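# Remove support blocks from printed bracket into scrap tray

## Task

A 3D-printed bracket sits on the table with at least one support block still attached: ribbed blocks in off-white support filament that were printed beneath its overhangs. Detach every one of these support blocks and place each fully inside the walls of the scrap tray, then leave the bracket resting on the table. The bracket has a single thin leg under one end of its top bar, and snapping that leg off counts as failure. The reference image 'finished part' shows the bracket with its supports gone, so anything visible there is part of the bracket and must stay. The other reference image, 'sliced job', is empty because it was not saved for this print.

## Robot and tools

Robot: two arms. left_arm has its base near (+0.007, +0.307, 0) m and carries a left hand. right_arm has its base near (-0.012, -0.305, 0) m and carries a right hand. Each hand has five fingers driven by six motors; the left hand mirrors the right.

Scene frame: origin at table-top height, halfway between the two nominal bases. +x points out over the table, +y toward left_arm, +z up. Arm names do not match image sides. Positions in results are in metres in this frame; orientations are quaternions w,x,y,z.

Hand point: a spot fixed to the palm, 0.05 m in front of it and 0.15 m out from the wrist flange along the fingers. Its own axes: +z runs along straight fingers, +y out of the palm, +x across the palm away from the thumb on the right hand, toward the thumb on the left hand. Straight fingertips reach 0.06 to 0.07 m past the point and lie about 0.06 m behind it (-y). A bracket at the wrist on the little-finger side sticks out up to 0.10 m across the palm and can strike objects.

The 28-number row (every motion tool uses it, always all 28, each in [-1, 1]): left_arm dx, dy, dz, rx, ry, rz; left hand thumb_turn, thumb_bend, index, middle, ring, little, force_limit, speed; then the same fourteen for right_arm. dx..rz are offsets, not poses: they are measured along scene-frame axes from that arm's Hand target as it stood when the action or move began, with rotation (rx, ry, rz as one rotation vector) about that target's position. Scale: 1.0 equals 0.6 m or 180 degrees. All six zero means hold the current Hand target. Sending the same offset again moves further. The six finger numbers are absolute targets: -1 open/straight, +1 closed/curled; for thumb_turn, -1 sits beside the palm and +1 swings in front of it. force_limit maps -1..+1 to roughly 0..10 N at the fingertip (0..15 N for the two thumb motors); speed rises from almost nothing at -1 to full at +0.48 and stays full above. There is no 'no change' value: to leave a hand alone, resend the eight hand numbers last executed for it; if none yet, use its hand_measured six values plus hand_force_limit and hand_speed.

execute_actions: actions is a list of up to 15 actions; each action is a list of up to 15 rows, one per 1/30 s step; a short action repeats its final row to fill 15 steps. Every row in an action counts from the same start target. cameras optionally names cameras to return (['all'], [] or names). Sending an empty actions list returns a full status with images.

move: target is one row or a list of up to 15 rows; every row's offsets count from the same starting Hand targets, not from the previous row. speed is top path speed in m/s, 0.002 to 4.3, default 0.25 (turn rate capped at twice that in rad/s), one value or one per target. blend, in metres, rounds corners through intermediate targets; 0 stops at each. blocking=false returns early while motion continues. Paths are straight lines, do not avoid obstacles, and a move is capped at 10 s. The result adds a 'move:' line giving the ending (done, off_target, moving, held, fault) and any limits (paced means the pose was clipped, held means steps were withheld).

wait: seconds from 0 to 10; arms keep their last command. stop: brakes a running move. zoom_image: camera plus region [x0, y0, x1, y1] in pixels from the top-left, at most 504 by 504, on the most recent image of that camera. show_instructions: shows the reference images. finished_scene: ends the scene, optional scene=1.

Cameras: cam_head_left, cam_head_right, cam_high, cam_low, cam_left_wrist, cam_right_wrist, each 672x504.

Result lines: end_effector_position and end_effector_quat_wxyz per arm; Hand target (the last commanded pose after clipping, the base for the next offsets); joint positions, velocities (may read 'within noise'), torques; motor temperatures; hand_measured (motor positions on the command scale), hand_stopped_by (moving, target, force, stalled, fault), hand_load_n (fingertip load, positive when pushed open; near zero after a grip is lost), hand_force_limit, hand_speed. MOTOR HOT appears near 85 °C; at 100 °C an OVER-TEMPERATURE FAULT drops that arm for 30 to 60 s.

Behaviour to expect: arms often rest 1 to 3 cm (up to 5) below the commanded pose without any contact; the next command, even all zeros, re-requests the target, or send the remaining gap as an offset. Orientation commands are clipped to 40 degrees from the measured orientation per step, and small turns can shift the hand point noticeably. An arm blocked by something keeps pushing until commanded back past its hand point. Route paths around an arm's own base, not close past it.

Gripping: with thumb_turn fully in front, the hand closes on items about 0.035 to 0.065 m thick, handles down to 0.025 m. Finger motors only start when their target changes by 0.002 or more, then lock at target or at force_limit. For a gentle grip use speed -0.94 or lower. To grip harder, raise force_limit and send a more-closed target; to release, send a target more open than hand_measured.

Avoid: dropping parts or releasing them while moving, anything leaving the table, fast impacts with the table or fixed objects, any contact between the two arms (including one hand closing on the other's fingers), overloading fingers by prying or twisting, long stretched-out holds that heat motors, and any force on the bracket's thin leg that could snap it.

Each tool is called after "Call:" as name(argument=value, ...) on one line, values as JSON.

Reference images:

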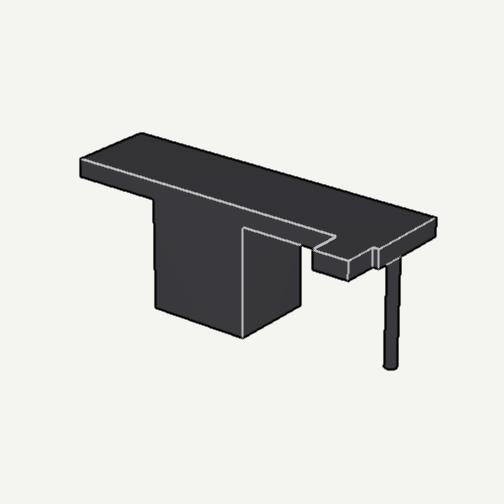

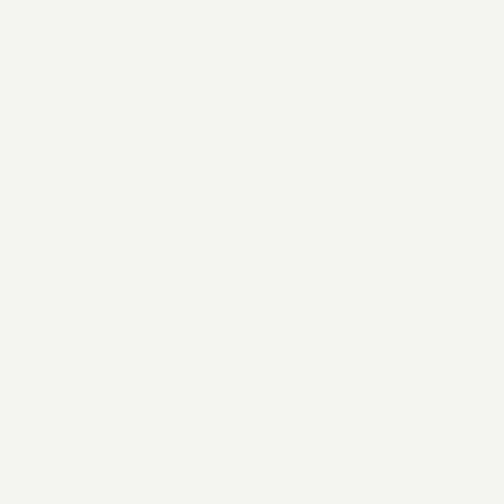

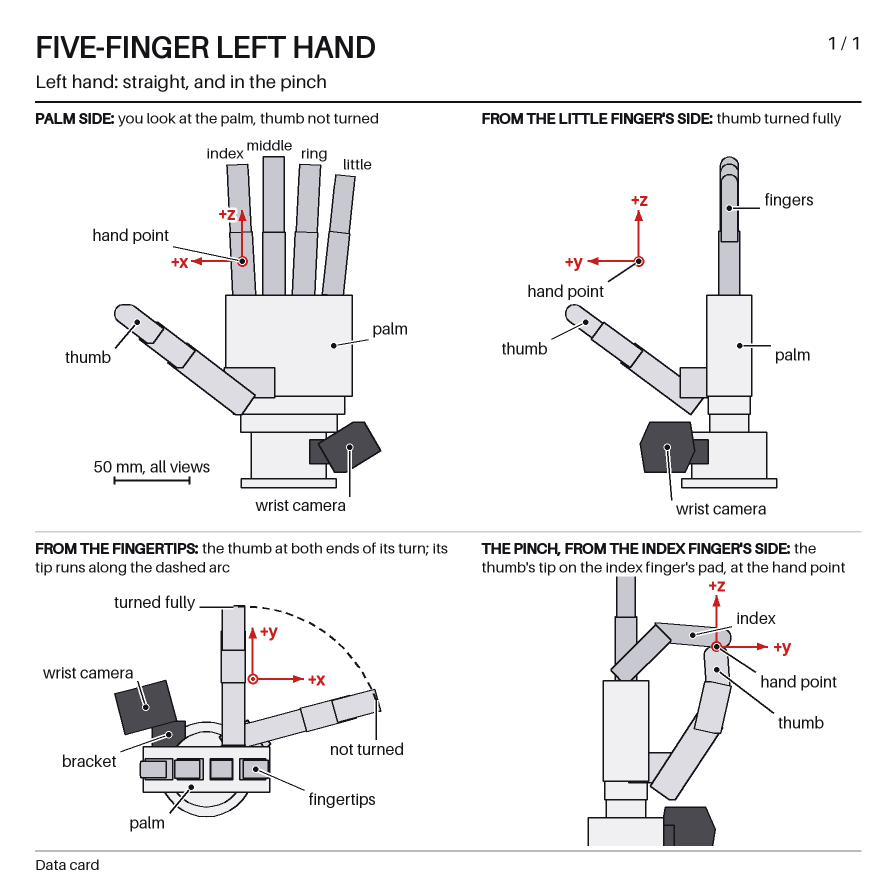

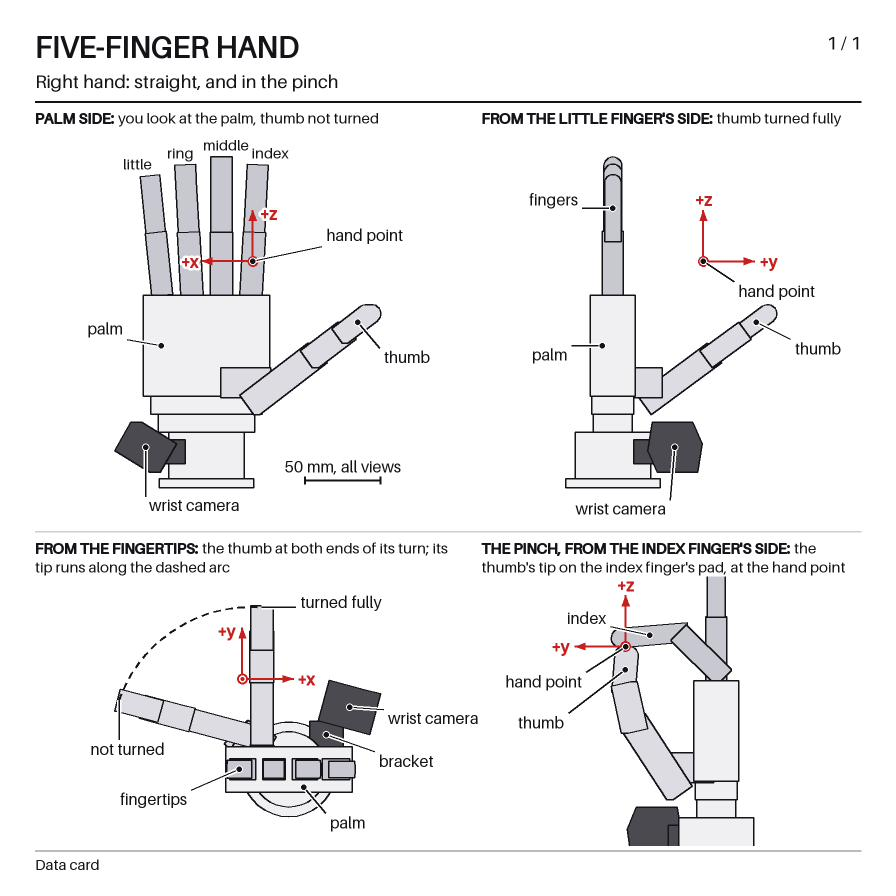

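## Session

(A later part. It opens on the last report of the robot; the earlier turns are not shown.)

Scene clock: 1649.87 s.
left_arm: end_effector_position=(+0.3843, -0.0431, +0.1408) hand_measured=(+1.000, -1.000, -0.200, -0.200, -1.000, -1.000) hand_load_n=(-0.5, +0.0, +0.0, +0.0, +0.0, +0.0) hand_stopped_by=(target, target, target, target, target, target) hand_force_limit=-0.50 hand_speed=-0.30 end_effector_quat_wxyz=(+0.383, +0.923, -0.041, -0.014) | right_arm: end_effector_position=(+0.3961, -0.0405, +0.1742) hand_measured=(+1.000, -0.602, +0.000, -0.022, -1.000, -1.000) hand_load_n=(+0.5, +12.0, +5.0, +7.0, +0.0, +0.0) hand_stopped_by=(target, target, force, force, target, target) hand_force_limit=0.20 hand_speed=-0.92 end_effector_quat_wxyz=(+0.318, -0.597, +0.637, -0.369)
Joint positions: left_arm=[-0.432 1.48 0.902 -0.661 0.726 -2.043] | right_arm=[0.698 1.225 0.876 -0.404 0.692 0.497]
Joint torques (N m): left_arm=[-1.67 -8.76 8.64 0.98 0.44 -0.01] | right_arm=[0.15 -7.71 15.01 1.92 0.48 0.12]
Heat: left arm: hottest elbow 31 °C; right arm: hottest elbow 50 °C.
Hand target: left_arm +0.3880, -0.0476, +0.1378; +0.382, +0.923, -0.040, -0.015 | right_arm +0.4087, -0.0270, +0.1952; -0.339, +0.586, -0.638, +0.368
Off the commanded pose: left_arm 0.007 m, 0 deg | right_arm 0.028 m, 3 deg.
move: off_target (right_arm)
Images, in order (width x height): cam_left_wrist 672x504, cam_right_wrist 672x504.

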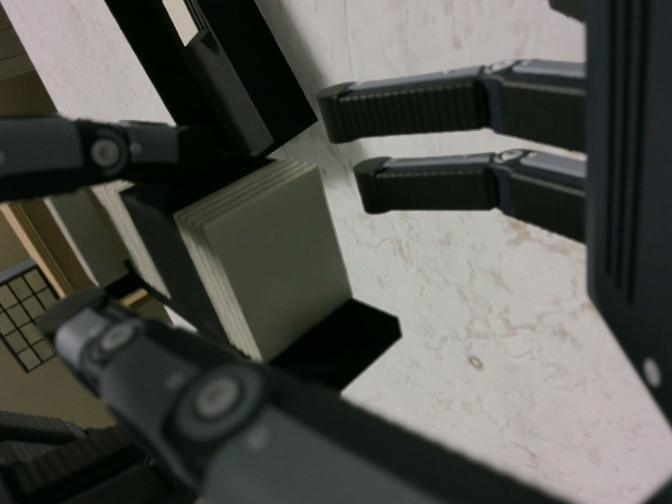

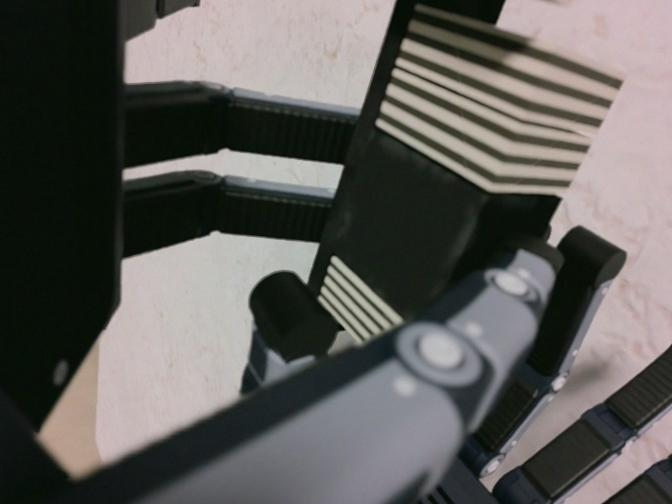

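Call:
execute_actions(actions=[[[0,0,0,0,0,0,1,-0.2,0.2,0.2,-1,-1,-0.6,-0.9,0,0,0,0,0,0,1,-0.6,0.2,0.2,-1,-1,0.2,-0.92]]])

Call:
wait(seconds=2, cameras=["cam_left_wrist","cam_right_wrist"])

Scene clock: 1661.43 s.
left_arm: end_effector_position=(+0.3844, -0.0431, +0.1397) hand_measured=(+1.000, -0.718, +0.200, +0.200, -1.000, -1.000) hand_load_n=(+0.0, +3.0, +0.0, +1.5, +0.0, +0.0) hand_stopped_by=(target, force, target, target, target, target) hand_force_limit=-0.60 hand_speed=-0.90 end_effector_quat_wxyz=(+0.382, +0.923, -0.040, -0.015) | right_arm: end_effector_position=(+0.3963, -0.0402, +0.1747) hand_measured=(+1.000, -0.602, +0.000, -0.022, -1.000, -1.000) hand_load_n=(+0.0, +12.0, +6.0, +7.5, +0.0, +0.0) hand_stopped_by=(target, target, force, force, target, target) hand_force_limit=0.20 hand_speed=-0.92 end_effector_quat_wxyz=(+0.318, -0.597, +0.637, -0.369)
Joint positions: left_arm=[-0.432 1.482 0.902 -0.661 0.725 -2.044] | right_arm=[0.698 1.225 0.877 -0.403 0.692 0.497]
Joint torques (N m): left_arm=[-1.67 -8.94 8.62 0.98 0.51 -0.02] | right_arm=[0.15 -7.77 14.94 1.89 0.48 0.13]
Heat: left arm: hottest elbow 32 °C; right arm: hottest elbow 51 °C.
Hand target: left_arm +0.3879, -0.0477, +0.1379; +0.382, +0.923, -0.040, -0.015 | right_arm +0.4087, -0.0271, +0.1952; -0.339, +0.586, -0.638, +0.368
Off the commanded pose: left_arm 0.006 m, 0 deg | right_arm 0.027 m, 3 deg.

Scene clock: 1663.43 s.
left_arm: end_effector_position=(+0.3844, -0.0431, +0.1397) hand_measured=(+1.000, -0.718, +0.200, +0.200, -1.000, -1.000) hand_load_n=(+0.0, +3.0, +0.0, +1.5, +0.0, +0.0) hand_stopped_by=(target, force, target, target, target, target) hand_force_limit=-0.60 hand_speed=-0.90 end_effector_quat_wxyz=(+0.382, +0.923, -0.040, -0.015) | right_arm: end_effector_position=(+0.3963, -0.0402, +0.1747) hand_measured=(+1.000, -0.602, +0.000, -0.022, -1.000, -1.000) hand_load_n=(+0.5, +12.0, +6.0, +7.5, +0.0, +0.0) hand_stopped_by=(target, target, force, force, target, target) hand_force_limit=0.20 hand_speed=-0.92 end_effector_quat_wxyz=(+0.318, -0.597, +0.637, -0.369)
Joint positions: left_arm=[-0.432 1.482 0.902 -0.661 0.725 -2.044] | right_arm=[0.698 1.225 0.877 -0.403 0.692 0.497]
Joint torques (N m): left_arm=[-1.67 -8.94 8.61 0.95 0.51 -0.02] | right_arm=[0.15 -7.77 14.94 1.91 0.48 0.13]
Heat: left arm: hottest elbow 32 °C; right arm: hottest elbow 50 °C.
Hand target: left_arm +0.3879, -0.0477, +0.1379; +0.382, +0.923, -0.040, -0.015 | right_arm +0.4087, -0.0271, +0.1952; -0.339, +0.586, -0.638, +0.368
Off the commanded pose: left_arm 0.006 m, 0 deg | right_arm 0.027 m, 3 deg.
wait: 2.00 s; at rest by 0.17 s
Images, in order (width x height): cam_left_wrist 672x504, cam_right_wrist 672x504.

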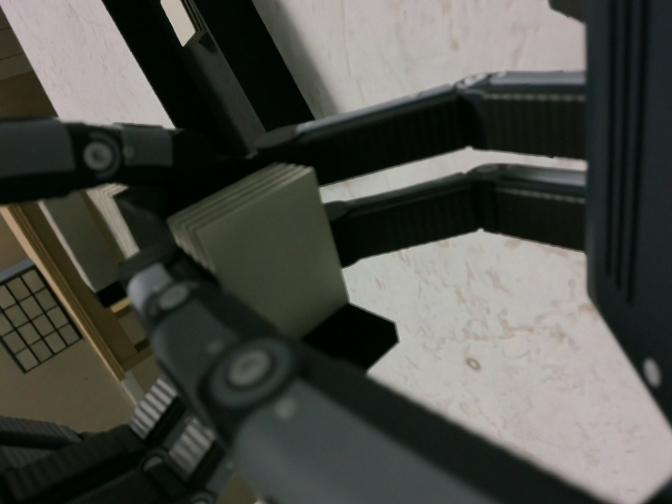

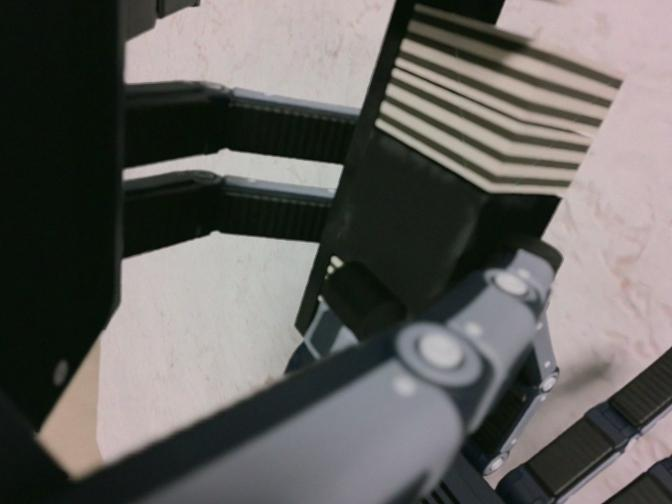

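Call:
move(target=[[0.0,0.0,0.0,0,0,0,1,-1,-0.2,-0.2,-1,-1,-0.5,-0.3,0,0,0,0,0,0,1,-0.6,0.2,0.2,-1,-1,0.2,-0.92],[0.0,0.083,0.083,0,0,0,1,-1,-0.2,-0.2,-1,-1,-0.5,-0.3,0,0,0,0,0,0,1,-0.6,0.2,0.2,-1,-1,0.2,-0.92],[0.0,0.06,0.0,0,0,0,1,-1,-0.2,-0.2,-1,-1,-0.5,-0.3,0,0,0,0,0,0,1,-0.6,0.2,0.2,-1,-1,0.2,-0.92],[0.0,0.0035,0.0,0,0,0,1,-1,-0.2,-0.2,-1,-1,-0.5,-0.3,0,0,0,0,0,0,1,-0.6,0.2,0.2,-1,-1,0.2,-0.92]], speed=0.08)

Call:
execute_actions(actions=[[[0,0,0,0,0,0,1,-0.2,0.2,0.2,-1,-1,-0.6,-0.9,0,0,0,0,0,0,1,-0.6,0.2,0.2,-1,-1,0.2,-0.92]]])

Call:
wait(seconds=2, cameras=["cam_left_wrist","cam_right_wrist"])

Scene clock: 1687.93 s.
left_arm: end_effector_position=(+0.3847, -0.0413, +0.1416) hand_measured=(+1.000, -1.000, -0.200, -0.200, -1.000, -1.000) hand_load_n=(+0.0, +0.0, +0.0, +0.0, +0.0, +0.0) hand_stopped_by=(target, target, target, target, target, target) hand_force_limit=-0.50 hand_speed=-0.30 end_effector_quat_wxyz=(+0.383, +0.923, -0.042, -0.014) | right_arm: end_effector_position=(+0.3963, -0.0402, +0.1747) hand_measured=(+1.000, -0.602, +0.000, -0.022, -1.000, -1.000) hand_load_n=(+0.5, +12.0, +5.0, +7.5, -0.5, +0.0) hand_stopped_by=(target, target, force, force, target, target) hand_force_limit=0.20 hand_speed=-0.92 end_effector_quat_wxyz=(+0.318, -0.597, +0.637, -0.369)
Joint positions: left_arm=[-0.427 1.478 0.902 -0.665 0.728 -2.037] | right_arm=[0.698 1.225 0.877 -0.403 0.692 0.497]
Joint torques (N m): left_arm=[-1.67 -8.76 8.49 0.95 0.44 -0.06] | right_arm=[0.09 -7.71 14.94 1.91 0.48 0.13]
Heat: left arm: hottest elbow 33 °C; right arm: hottest elbow 49 °C.
Hand target: left_arm +0.3880, -0.0455, +0.1380; +0.382, +0.923, -0.040, -0.015 | right_arm +0.4087, -0.0271, +0.1952; -0.339, +0.586, -0.638, +0.368
Off the commanded pose: left_arm 0.007 m, 0 deg | right_arm 0.027 m, 3 deg.
move: off_target (right_arm)

Scene clock: 1690.17 s.
left_arm: end_effector_position=(+0.3851, -0.0411, +0.1401) hand_measured=(+1.000, -0.714, +0.200, +0.200, -1.000, -1.000) hand_load_n=(+0.0, +4.0, +0.0, +2.0, +0.5, +0.0) hand_stopped_by=(target, force, target, target, target, target) hand_force_limit=-0.60 hand_speed=-0.90 end_effector_quat_wxyz=(+0.382, +0.923, -0.040, -0.014) | right_arm: end_effector_position=(+0.3966, -0.0400, +0.1751) hand_measured=(+1.000, -0.602, +0.000, -0.022, -1.000, -1.000) hand_load_n=(+0.5, +12.0, +5.5, +7.5, +0.0, +0.0) hand_stopped_by=(target, target, force, force, target, target) hand_force_limit=0.20 hand_speed=-0.92 end_effector_quat_wxyz=(+0.319, -0.597, +0.637, -0.369)
Joint positions: left_arm=[-0.427 1.48 0.902 -0.665 0.726 -2.038] | right_arm=[0.698 1.225 0.878 -0.403 0.692 0.497]
Joint torques (N m): left_arm=[-1.67 -9 8.49 0.96 0.52 -0.02] | right_arm=[0.15 -7.71 14.89 1.89 0.48 0.13]
Heat: left arm: hottest elbow 33 °C; right arm: hottest elbow 49 °C.
Hand target: left_arm +0.3881, -0.0454, +0.1379; +0.382, +0.923, -0.040, -0.015 | right_arm +0.4088, -0.0270, +0.1953; -0.339, +0.586, -0.638, +0.368
Off the commanded pose: left_arm 0.006 m, 0 deg | right_arm 0.027 m, 3 deg.

Scene clock: 1692.17 s.
left_arm: end_effector_position=(+0.3851, -0.0411, +0.1401) hand_measured=(+1.000, -0.714, +0.200, +0.200, -1.000, -1.000) hand_load_n=(+0.5, +4.0, +0.0, +2.0, +0.0, +0.5) hand_stopped_by=(target, force, target, target, target, target) hand_force_limit=-0.60 hand_speed=-0.90 end_effector_quat_wxyz=(+0.382, +0.923, -0.040, -0.014) | right_arm: end_effector_position=(+0.3966, -0.0400, +0.1751) hand_measured=(+1.000, -0.602, +0.000, -0.022, -1.000, -1.000) hand_load_n=(+0.5, +11.5, +6.0, +7.5, +0.0, +0.0) hand_stopped_by=(target, target, force, force, target, target) hand_force_limit=0.20 hand_speed=-0.92 end_effector_quat_wxyz=(+0.319, -0.597, +0.637, -0.369)
Joint positions: left_arm=[-0.427 1.48 0.902 -0.665 0.726 -2.038] | right_arm=[0.698 1.225 0.878 -0.403 0.692 0.497]
Joint torques (N m): left_arm=[-1.73 -8.94 8.5 0.96 0.52 -0.03] | right_arm=[0.15 -7.77 14.87 1.89 0.47 0.12]
Heat: left arm: hottest elbow 33 °C; right arm: hottest elbow 49 °C.
Hand target: left_arm +0.3881, -0.0454, +0.1379; +0.382, +0.923, -0.040, -0.015 | right_arm +0.4088, -0.0270, +0.1953; -0.339, +0.586, -0.638, +0.368
Off the commanded pose: left_arm 0.006 m, 0 deg | right_arm 0.027 m, 3 deg.
wait: 2.00 s; at rest by 0.17 s
Images, in order (width x height): cam_left_wrist 672x504, cam_right_wrist 672x504.

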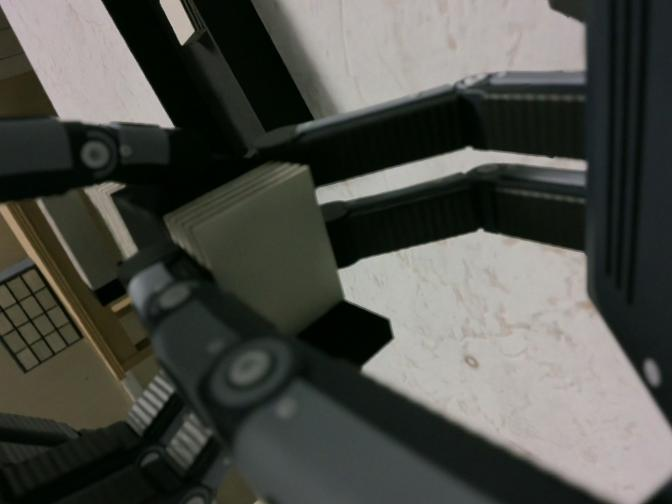

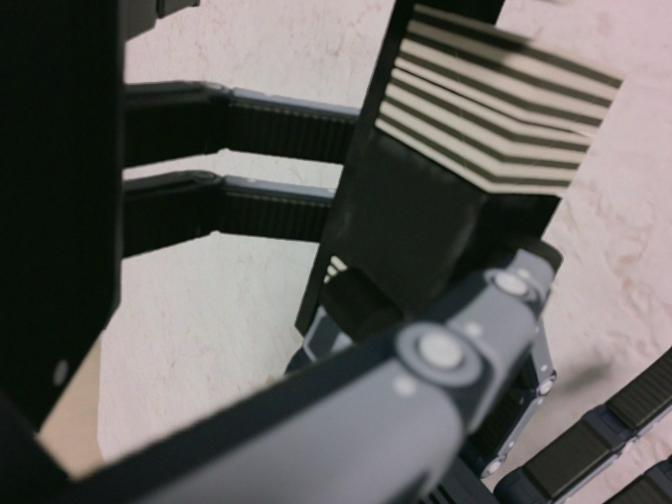

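Call:
execute_actions(actions=[[[0,0,0,0,0,0,1,-0.2,0.45,0.45,-1,-1,-0.6,-0.92,0,0,0,0,0,0,1,-0.6,0.2,0.2,-1,-1,0.2,-0.92]]])

Call:
wait(seconds=1.5, cameras=["cam_left_wrist","cam_right_wrist"])

Call:
zoom_image(camera="cam_right_wrist", region=[260, 210, 460, 410])

Scene clock: 1700.57 s.
left_arm: end_effector_position=(+0.3849, -0.0413, +0.1401) hand_measured=(+1.000, -0.714, +0.288, +0.206, -1.000, -1.000) hand_load_n=(+0.0, +6.0, +2.0, +2.5, +0.0, +0.0) hand_stopped_by=(target, force, force, force, target, target) hand_force_limit=-0.60 hand_speed=-0.92 end_effector_quat_wxyz=(+0.382, +0.923, -0.040, -0.014) | right_arm: end_effector_position=(+0.3965, -0.0400, +0.1751) hand_measured=(+1.000, -0.602, +0.000, -0.022, -1.000, -1.000) hand_load_n=(+0.0, +12.0, +5.5, +7.5, +0.0, +0.0) hand_stopped_by=(target, target, force, force, target, target) hand_force_limit=0.20 hand_speed=-0.92 end_effector_quat_wxyz=(+0.319, -0.597, +0.637, -0.368)
Joint positions: left_arm=[-0.428 1.48 0.902 -0.665 0.726 -2.038] | right_arm=[0.698 1.225 0.878 -0.403 0.691 0.497]
Joint torques (N m): left_arm=[-1.55 -8.94 8.49 0.96 0.53 -0.03] | right_arm=[0.15 -7.71 14.89 1.89 0.48 0.13]
Heat: left arm: hottest elbow 33 °C; right arm: hottest elbow 48 °C.
Hand target: left_arm +0.3880, -0.0455, +0.1379; +0.382, +0.923, -0.040, -0.015 | right_arm +0.4087, -0.0270, +0.1952; -0.339, +0.586, -0.638, +0.368
Off the commanded pose: left_arm 0.006 m, 0 deg | right_arm 0.027 m, 3 deg.

Scene clock: 1702.07 s.
left_arm: end_effector_position=(+0.3849, -0.0413, +0.1401) hand_measured=(+1.000, -0.714, +0.288, +0.206, -1.000, -1.000) hand_load_n=(+0.5, +6.0, +2.5, +2.5, +0.0, +0.0) hand_stopped_by=(target, force, force, force, target, target) hand_force_limit=-0.60 hand_speed=-0.92 end_effector_quat_wxyz=(+0.382, +0.923, -0.040, -0.014) | right_arm: end_effector_position=(+0.3965, -0.0400, +0.1751) hand_measured=(+1.000, -0.602, +0.000, -0.022, -1.000, -1.000) hand_load_n=(+0.0, +12.0, +5.0, +7.5, +0.0, +0.0) hand_stopped_by=(target, target, force, force, target, target) hand_force_limit=0.20 hand_speed=-0.92 end_effector_quat_wxyz=(+0.319, -0.597, +0.637, -0.368)
Joint positions: left_arm=[-0.428 1.48 0.902 -0.665 0.726 -2.038] | right_arm=[0.698 1.225 0.878 -0.403 0.691 0.497]
Joint torques (N m): left_arm=[-1.67 -8.94 8.5 0.95 0.53 -0.03] | right_arm=[0.15 -7.71 14.89 1.91 0.48 0.12]
Heat: left arm: hottest elbow 33 °C; right arm: hottest elbow 48 °C.
Hand target: left_arm +0.3880, -0.0455, +0.1379; +0.382, +0.923, -0.040, -0.015 | right_arm +0.4087, -0.0270, +0.1952; -0.339, +0.586, -0.638, +0.368
Off the commanded pose: left_arm 0.006 m, 0 deg | right_arm 0.027 m, 3 deg.
wait: 1.50 s; at rest by 0.17 s
Images, in order (width x height): cam_left_wrist 672x504, cam_right_wrist 672x504.

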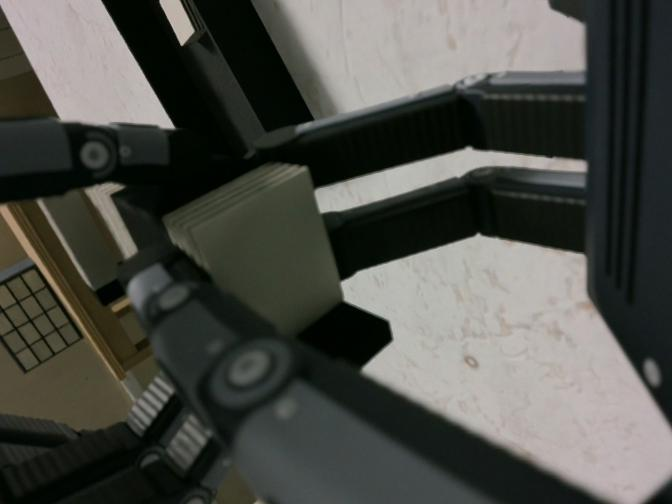

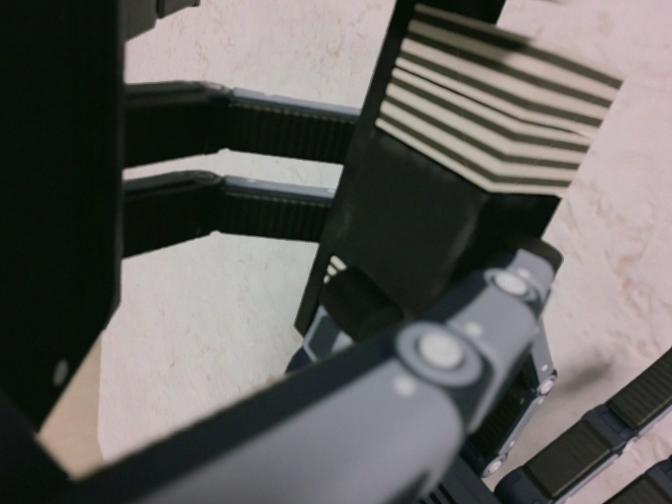

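Scaled by 2.520 from the camera's 672x504 image, which has a finer 960x720 frame.

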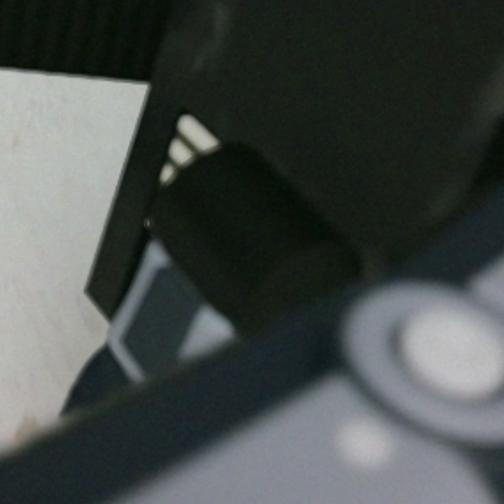

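Call:
execute_actions(actions=[[[0,0,0,0,0,0,1,-0.2,0.42,0.4,-1,-1,-0.1,-0.94,0,0,0,0,0,0,1,-0.6,0.2,0.2,-1,-1,0.2,-0.92]]])

Call:
wait(seconds=1.5, cameras=["cam_left_wrist","cam_right_wrist"])

Scene clock: 1709.07 s.
left_arm: end_effector_position=(+0.3849, -0.0413, +0.1401) hand_measured=(+1.000, -0.716, +0.302, +0.216, -1.000, -1.000) hand_load_n=(+0.5, +9.0, +5.0, +4.0, +0.0, +0.0) hand_stopped_by=(target, force, force, force, target, target) hand_force_limit=-0.10 hand_speed=-0.94 end_effector_quat_wxyz=(+0.382, +0.923, -0.040, -0.014) | right_arm: end_effector_position=(+0.3965, -0.0398, +0.1751) hand_measured=(+1.000, -0.602, +0.000, -0.022, -1.000, -1.000) hand_load_n=(-0.5, +12.0, +5.0, +8.0, +0.0, +0.0) hand_stopped_by=(target, target, force, force, target, target) hand_force_limit=0.20 hand_speed=-0.92 end_effector_quat_wxyz=(+0.319, -0.597, +0.637, -0.368)
Joint positions: left_arm=[-0.428 1.48 0.902 -0.665 0.726 -2.038] | right_arm=[0.698 1.225 0.878 -0.403 0.691 0.498]
Joint torques (N m): left_arm=[-1.67 -8.94 8.47 0.96 0.52 -0.02] | right_arm=[0.09 -7.77 14.89 1.89 0.5 0.12]
Heat: left arm: hottest elbow 33 °C; right arm: hottest elbow 48 °C.
Hand target: left_arm +0.3880, -0.0455, +0.1379; +0.382, +0.923, -0.040, -0.015 | right_arm +0.4088, -0.0270, +0.1953; -0.339, +0.586, -0.638, +0.368
Off the commanded pose: left_arm 0.006 m, 0 deg | right_arm 0.027 m, 3 deg.

Scene clock: 1710.57 s.
left_arm: end_effector_position=(+0.3849, -0.0413, +0.1401) hand_measured=(+1.000, -0.716, +0.302, +0.216, -1.000, -1.000) hand_load_n=(+0.0, +9.5, +5.0, +4.0, +0.0, +0.0) hand_stopped_by=(target, force, force, force, target, target) hand_force_limit=-0.10 hand_speed=-0.94 end_effector_quat_wxyz=(+0.382, +0.923, -0.040, -0.014) | right_arm: end_effector_position=(+0.3965, -0.0398, +0.1751) hand_measured=(+1.000, -0.602, +0.000, -0.022, -1.000, -1.000) hand_load_n=(-1.0, +12.0, +5.0, +8.0, +0.0, +0.0) hand_stopped_by=(target, target, force, force, target, target) hand_force_limit=0.20 hand_speed=-0.92 end_effector_quat_wxyz=(+0.319, -0.597, +0.637, -0.368)
Joint positions: left_arm=[-0.428 1.48 0.902 -0.665 0.726 -2.038] | right_arm=[0.698 1.225 0.878 -0.403 0.691 0.498]
Joint torques (N m): left_arm=[-1.67 -8.94 8.5 0.95 0.52 -0.02] | right_arm=[0.09 -7.71 14.9 1.89 0.5 0.12]
Heat: left arm: hottest elbow 33 °C; right arm: hottest elbow 48 °C.
Hand target: left_arm +0.3880, -0.0455, +0.1379; +0.382, +0.923, -0.040, -0.015 | right_arm +0.4088, -0.0270, +0.1953; -0.339, +0.586, -0.638, +0.368
Off the commanded pose: left_arm 0.006 m, 0 deg | right_arm 0.027 m, 3 deg.
wait: 1.50 s; at rest by 0.17 s
Images, in order (width x height): cam_left_wrist 672x504, cam_right_wrist 672x504.

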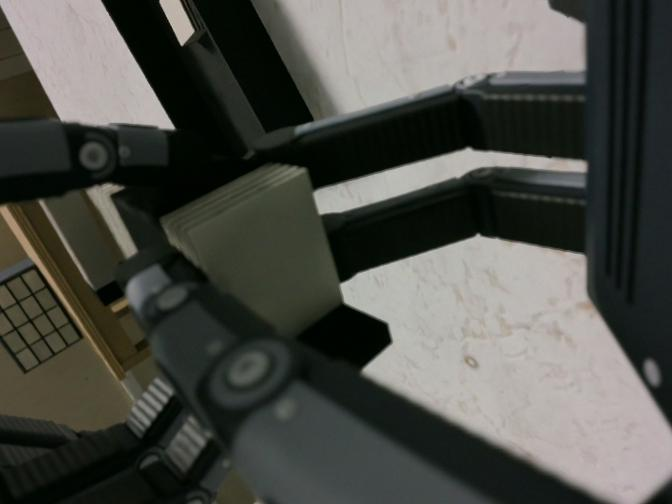

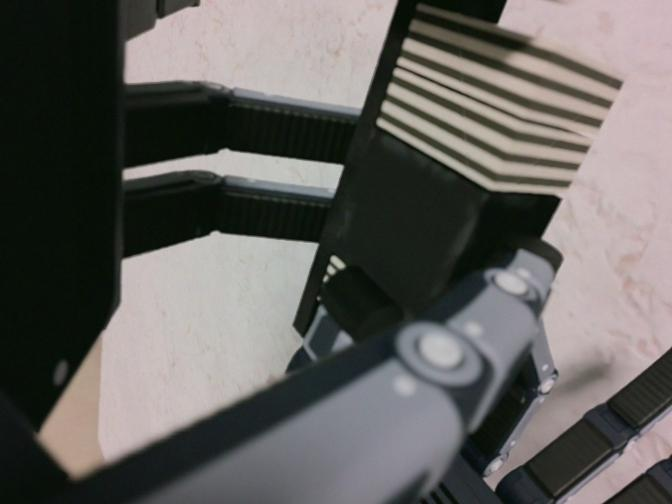

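Call:
move(target=[0.0,0.035,0,0,0,0,1,-0.2,0.42,0.4,-1,-1,-0.1,-0.94,0.0,-0.03,0,0,0,0,1,-0.6,0.2,0.2,-1,-1,0.2,-0.92], speed=0.03, cameras=["cam_left_wrist","cam_right_wrist"])

Scene clock: 1717.23 s.
left_arm: end_effector_position=(+0.3852, -0.0353, +0.1428) hand_measured=(+1.000, -0.716, +0.302, +0.216, -1.000, -1.000) hand_load_n=(+0.5, +10.5, +2.0, +2.5, +0.0, +0.0) hand_stopped_by=(target, force, force, force, target, target) hand_force_limit=-0.10 hand_speed=-0.94 end_effector_quat_wxyz=(+0.389, +0.920, -0.049, -0.014) | right_arm: end_effector_position=(+0.3973, -0.0350, +0.1802) hand_measured=(+1.000, -0.602, +0.000, -0.022, -1.000, -1.000) hand_load_n=(+3.0, +13.0, +6.5, +6.0, +0.0, +0.0) hand_stopped_by=(target, target, force, force, target, target) hand_force_limit=0.20 hand_speed=-0.92 end_effector_quat_wxyz=(+0.333, -0.597, +0.638, -0.354)
Joint positions: left_arm=[-0.408 1.48 0.902 -0.679 0.747 -1.999] | right_arm=[0.689 1.215 0.878 -0.389 0.653 0.498]
Joint torques (N m): left_arm=[0.38 -9.99 7.28 -0.01 0.29 0.2] | right_arm=[-1.9 -9.58 12.29 1.99 0.91 -0.16]
Heat: left arm: hottest elbow 33 °C; right arm: hottest elbow 47 °C.
Hand target: left_arm +0.3880, -0.0245, +0.1380; +0.382, +0.923, -0.040, -0.015 | right_arm +0.4088, -0.0450, +0.1954; -0.339, +0.586, -0.638, +0.368
Off the commanded pose: left_arm 0.012 m, 1 deg | right_arm 0.021 m, 2 deg.
move: off_target (left_arm, right_arm)
Images, in order (width x height): cam_left_wrist 672x504, cam_right_wrist 672x504.

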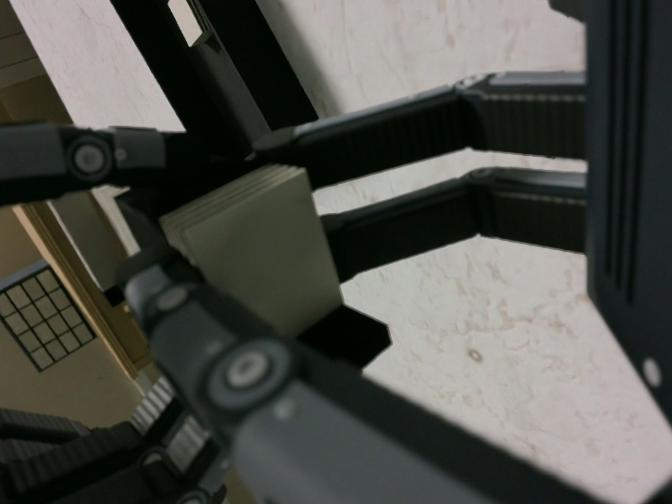

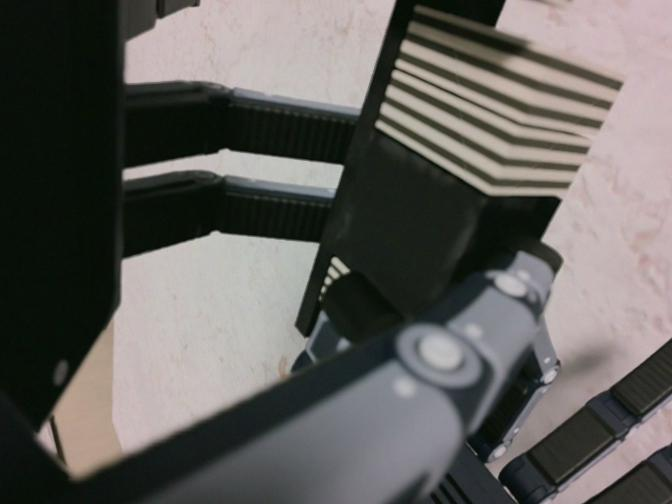

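Call:
move(target=[0.0,0.02,0,0,0,0,1,-0.2,0.42,0.4,-1,-1,-0.1,-0.94,0.0,-0.02,0,0,0,0,1,-0.6,0.2,0.2,-1,-1,0.2,-0.92], speed=0.02, cameras=["cam_left_wrist","cam_right_wrist"])

Scene clock: 1722.80 s.
left_arm: end_effector_position=(+0.3917, -0.0176, +0.1416) hand_measured=(+1.000, -0.716, +0.302, +0.216, -1.000, -1.000) hand_load_n=(-2.0, +7.5, +4.0, +0.0, +0.0, +0.0) hand_stopped_by=(target, force, force, force, target, target) hand_force_limit=-0.10 hand_speed=-0.94 end_effector_quat_wxyz=(+0.384, +0.922, -0.042, -0.011) | right_arm: end_effector_position=(+0.4067, -0.0541, +0.1936) hand_measured=(+1.000, -0.602, +0.000, -0.022, -1.000, -1.000) hand_load_n=(+0.0, +12.0, +5.0, +8.0, -0.5, +0.0) hand_stopped_by=(target, target, force, force, target, target) hand_force_limit=0.20 hand_speed=-0.92 end_effector_quat_wxyz=(+0.335, -0.588, +0.639, -0.365)
Joint positions: left_arm=[-0.365 1.477 0.902 -0.713 0.747 -1.96] | right_arm=[0.647 1.185 0.878 -0.384 0.648 0.463]
Joint torques (N m): left_arm=[-0.67 -10.11 6.75 0.21 0.6 0.18] | right_arm=[-0.67 -8.59 10.71 2.24 0.34 -0.04]
Heat: left arm: hottest elbow 32 °C; right arm: hottest elbow 47 °C.
Hand target: left_arm +0.3879, -0.0125, +0.1380; +0.382, +0.923, -0.040, -0.015 | right_arm +0.4087, -0.0570, +0.1953; -0.339, +0.586, -0.638, +0.368
Off the commanded pose: left_arm 0.007 m, 1 deg | right_arm 0.004 m, 1 deg.
move: done
Images, in order (width x height): cam_left_wrist 672x504, cam_right_wrist 672x504.

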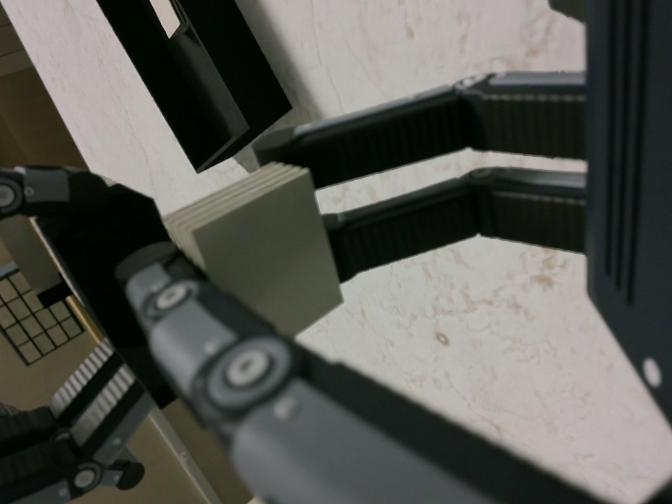

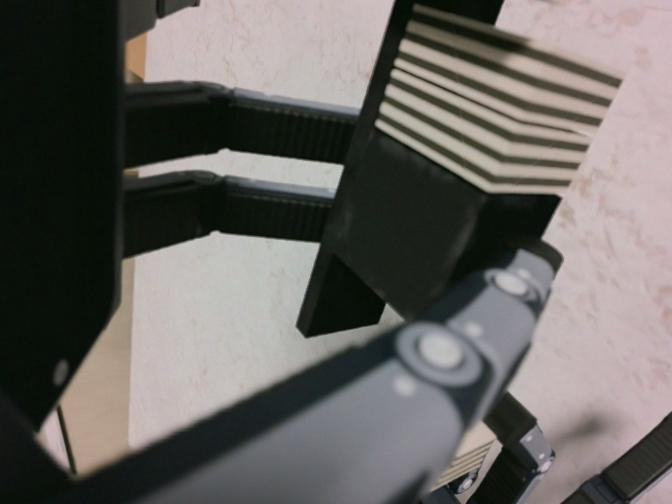

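Call:
execute_actions(actions=[[[0,0,0,0,0,0,1,-0.2,0.42,0.6,-1,-1,-0.5,-0.93,0.0,0,0,0,0,0,1,-0.6,0.2,0.2,-1,-1,0.2,-0.92]]], cameras=["cam_left_wrist"])

Scene clock: 1729.67 s.
left_arm: end_effector_position=(+0.3917, -0.0176, +0.1416) hand_measured=(+1.000, -0.716, +0.302, +0.240, -1.000, -1.000) hand_load_n=(-0.5, +9.5, +2.5, +2.5, +0.0, +0.0) hand_stopped_by=(target, force, force, force, target, target) hand_force_limit=-0.50 hand_speed=-0.93 end_effector_quat_wxyz=(+0.384, +0.922, -0.042, -0.011) | right_arm: end_effector_position=(+0.4066, -0.0540, +0.1935) hand_measured=(+1.000, -0.602, +0.000, -0.022, -1.000, -1.000) hand_load_n=(+0.0, +12.0, +5.0, +7.0, +0.0, +0.0) hand_stopped_by=(target, target, force, force, target, target) hand_force_limit=0.20 hand_speed=-0.92 end_effector_quat_wxyz=(+0.335, -0.588, +0.639, -0.365)
Joint positions: left_arm=[-0.365 1.477 0.902 -0.713 0.747 -1.959] | right_arm=[0.647 1.185 0.878 -0.384 0.647 0.462]
Joint torques (N m): left_arm=[-0.62 -10.23 6.78 0.21 0.61 0.17] | right_arm=[-0.62 -8.53 10.69 2.25 0.34 -0.02]
Motor temperatures (°C): left_arm=[23 25 32 22 21 19] | right_arm=[24 23 46 22 22 21]
Heat: left arm: hottest elbow 32 °C; right arm: hottest elbow 46 °C.
Hand target: left_arm +0.3879, -0.0126, +0.1380; +0.382, +0.923, -0.040, -0.015 | right_arm +0.4087, -0.0570, +0.1953; -0.339, +0.586, -0.637, +0.368
Off the commanded pose: left_arm 0.007 m, 1 deg | right_arm 0.004 m, 1 deg.
Images, in order (width x height): cam_left_wrist 672x504.

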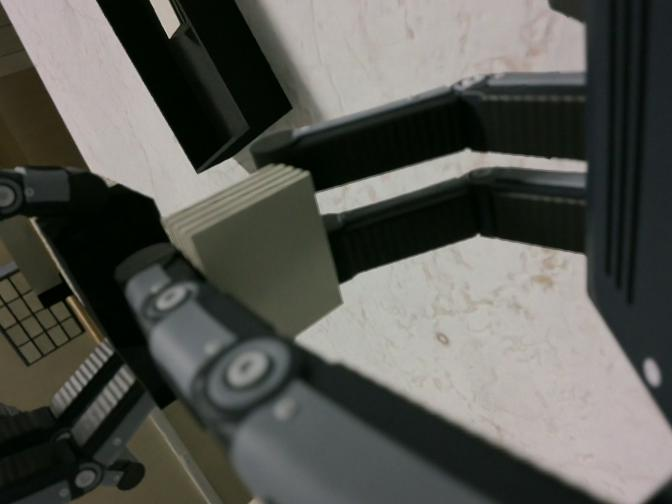

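Call:
move(target=[0.0,0.15,0.1,0,0,0,1,-0.2,0.42,0.6,-1,-1,-0.5,-0.93,-0.01,0.07,-0.2,0,0,0,1,-0.6,0.2,0.2,-1,-1,0.2,-0.92], speed=0.1, cameras=["all"])

Scene clock: 1745.43 s.
left_arm: end_effector_position=(+0.3705, +0.0771, +0.1757) hand_measured=(+1.000, -0.716, +0.302, +0.240, -1.000, -1.000) hand_load_n=(-0.5, +9.0, +2.5, +2.5, +0.0, +0.0) hand_stopped_by=(target, force, force, force, target, target) hand_force_limit=-0.50 hand_speed=-0.93 end_effector_quat_wxyz=(+0.379, +0.924, -0.029, -0.041) | right_arm: end_effector_position=(+0.4034, -0.0189, +0.0799) hand_measured=(+1.000, -0.602, +0.000, -0.022, -1.000, -1.000) hand_load_n=(+0.0, +12.0, +5.0, +7.5, +0.0, +0.0) hand_stopped_by=(target, target, force, force, target, target) hand_force_limit=0.20 hand_speed=-0.92 end_effector_quat_wxyz=(+0.336, -0.588, +0.636, -0.370)
Joint positions: left_arm=[-0.134 1.374 0.917 -1.117 0.783 -1.643] | right_arm=[0.727 1.412 0.744 -0.056 0.715 0.517]
Joint torques (N m): left_arm=[-0.67 -8.7 12.16 -0.2 0.65 0.16] | right_arm=[0.44 -8.59 9.06 2.18 0.53 0.22]
Heat: left arm: hottest elbow 32 °C; right arm: hottest elbow 45 °C.
Hand target: left_arm +0.3880, +0.0774, +0.1980; +0.382, +0.923, -0.040, -0.015 | right_arm +0.4027, -0.0149, +0.0754; -0.340, +0.586, -0.638, +0.368
Off the commanded pose: left_arm 0.028 m, 3 deg | right_arm 0.006 m, 1 deg.
move: off_target (left_arm)

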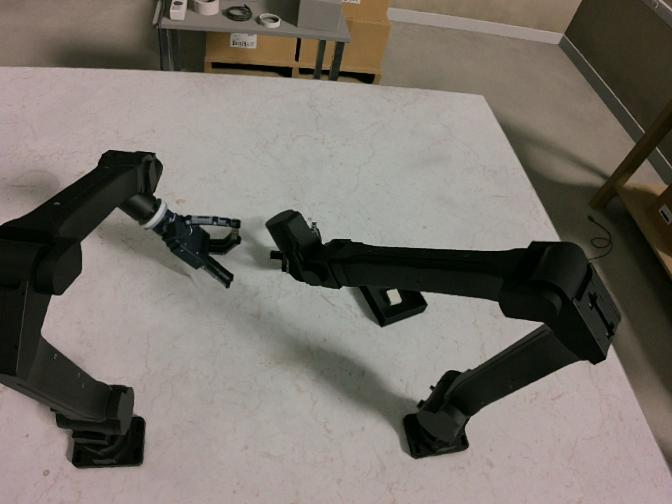

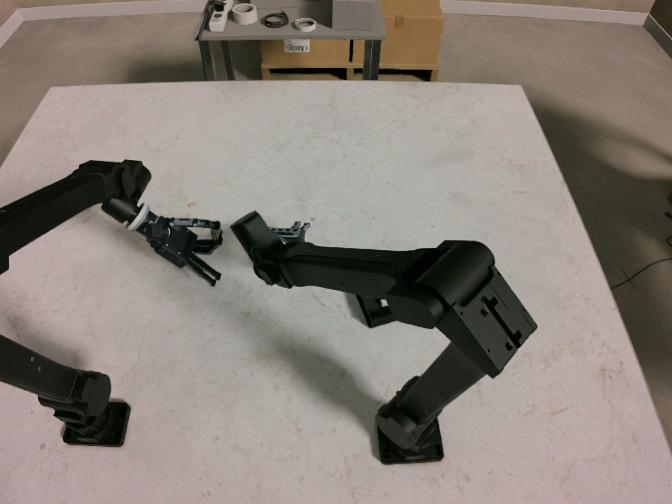

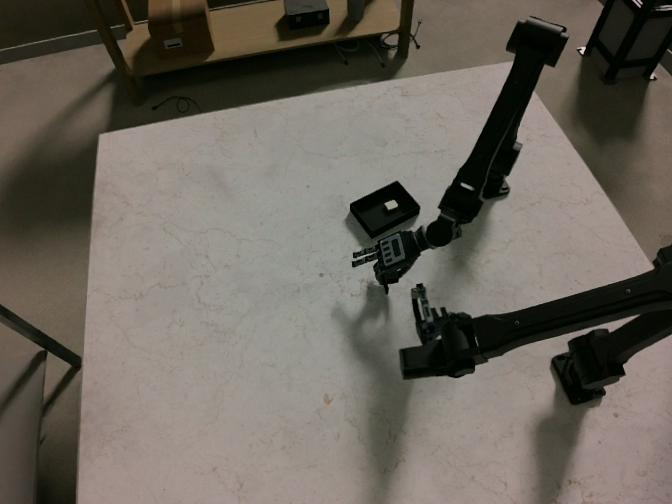

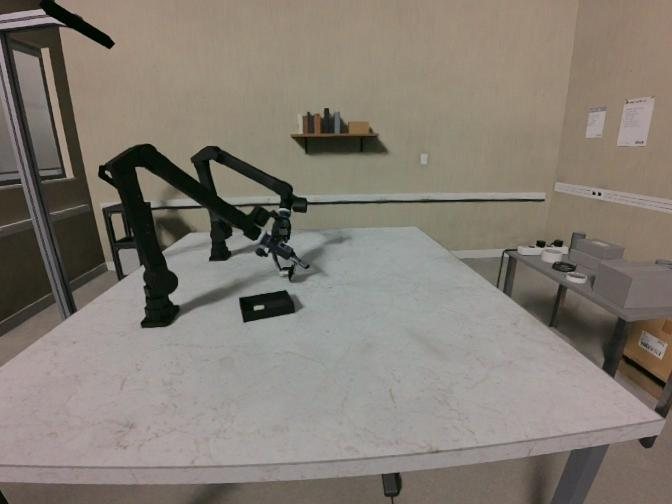

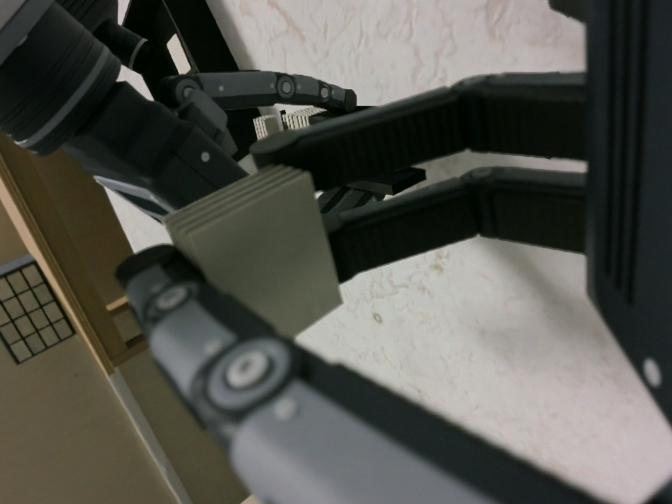

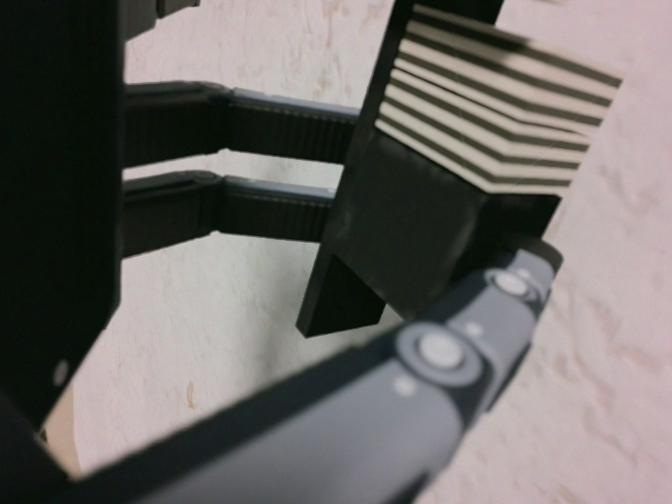

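Call:
move(target=[0.0,0,0,0,0,0,1,-0.2,0.42,0.6,-1,-1,-0.5,-0.93,0,0,-0.042,0,0,0,1,-0.6,0.2,0.2,-1,-1,0.2,-0.92], speed=0.03, cameras=["cam_low","cam_right_wrist"])

Call:
zoom_image(camera="cam_low", region=[235, 225, 335, 300])

Scene clock: 1752.30 s.
left_arm: end_effector_position=(+0.3704, +0.0771, +0.1757) hand_measured=(+1.000, -0.716, +0.302, +0.240, -1.000, -1.000) hand_load_n=(-0.5, +9.5, +2.5, +2.5, +0.0, +0.0) hand_stopped_by=(target, force, force, force, target, target) hand_force_limit=-0.50 hand_speed=-0.93 end_effector_quat_wxyz=(+0.379, +0.924, -0.030, -0.041) | right_arm: end_effector_position=(+0.4045, -0.0178, +0.0567) hand_measured=(+1.000, -0.602, +0.000, -0.022, -1.000, -1.000) hand_load_n=(+0.0, +12.0, +5.0, +7.5, +0.0, +0.0) hand_stopped_by=(target, target, force, force, target, target) hand_force_limit=0.20 hand_speed=-0.92 end_effector_quat_wxyz=(+0.338, -0.587, +0.636, -0.370)
Joint positions: left_arm=[-0.134 1.374 0.917 -1.117 0.783 -1.642] | right_arm=[0.727 1.465 0.717 0.027 0.715 0.517]
Joint torques (N m): left_arm=[-0.62 -8.82 12.16 -0.23 0.64 0.18] | right_arm=[0.38 -8.76 8.31 2.15 0.53 0.21]
Heat: left arm: hottest elbow 32 °C; right arm: hottest elbow 44 °C.
Hand target: left_arm +0.3879, +0.0774, +0.1980; +0.382, +0.923, -0.040, -0.015 | right_arm +0.4027, -0.0149, +0.0502; -0.340, +0.586, -0.638, +0.368
Off the commanded pose: left_arm 0.028 m, 3 deg | right_arm 0.007 m, 0 deg.
move: off_target (left_arm)
Images, in order (width x height): cam_low 672x504, cam_right_wrist 672x504.

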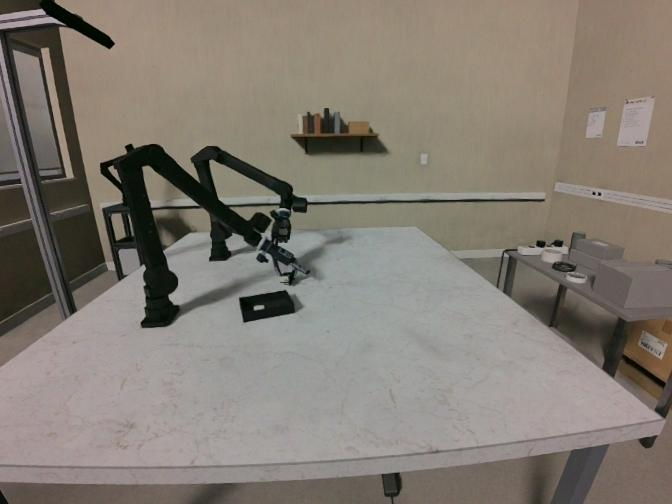

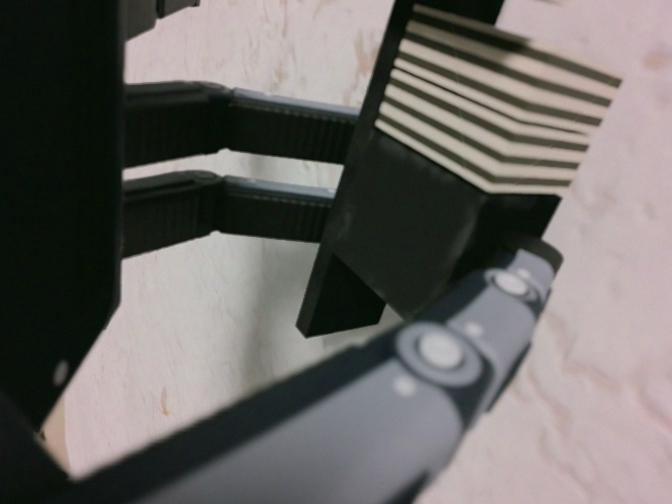

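Scaled by 5.040 from the camera's 672x504 image, which has a finer 960x720 frame.

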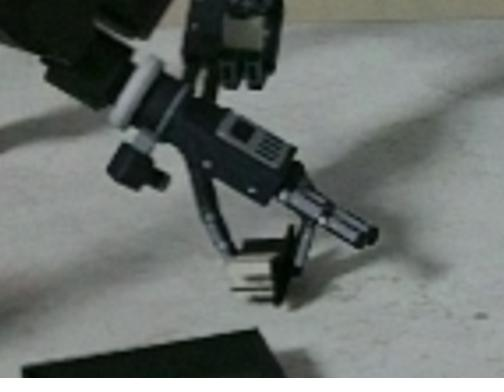

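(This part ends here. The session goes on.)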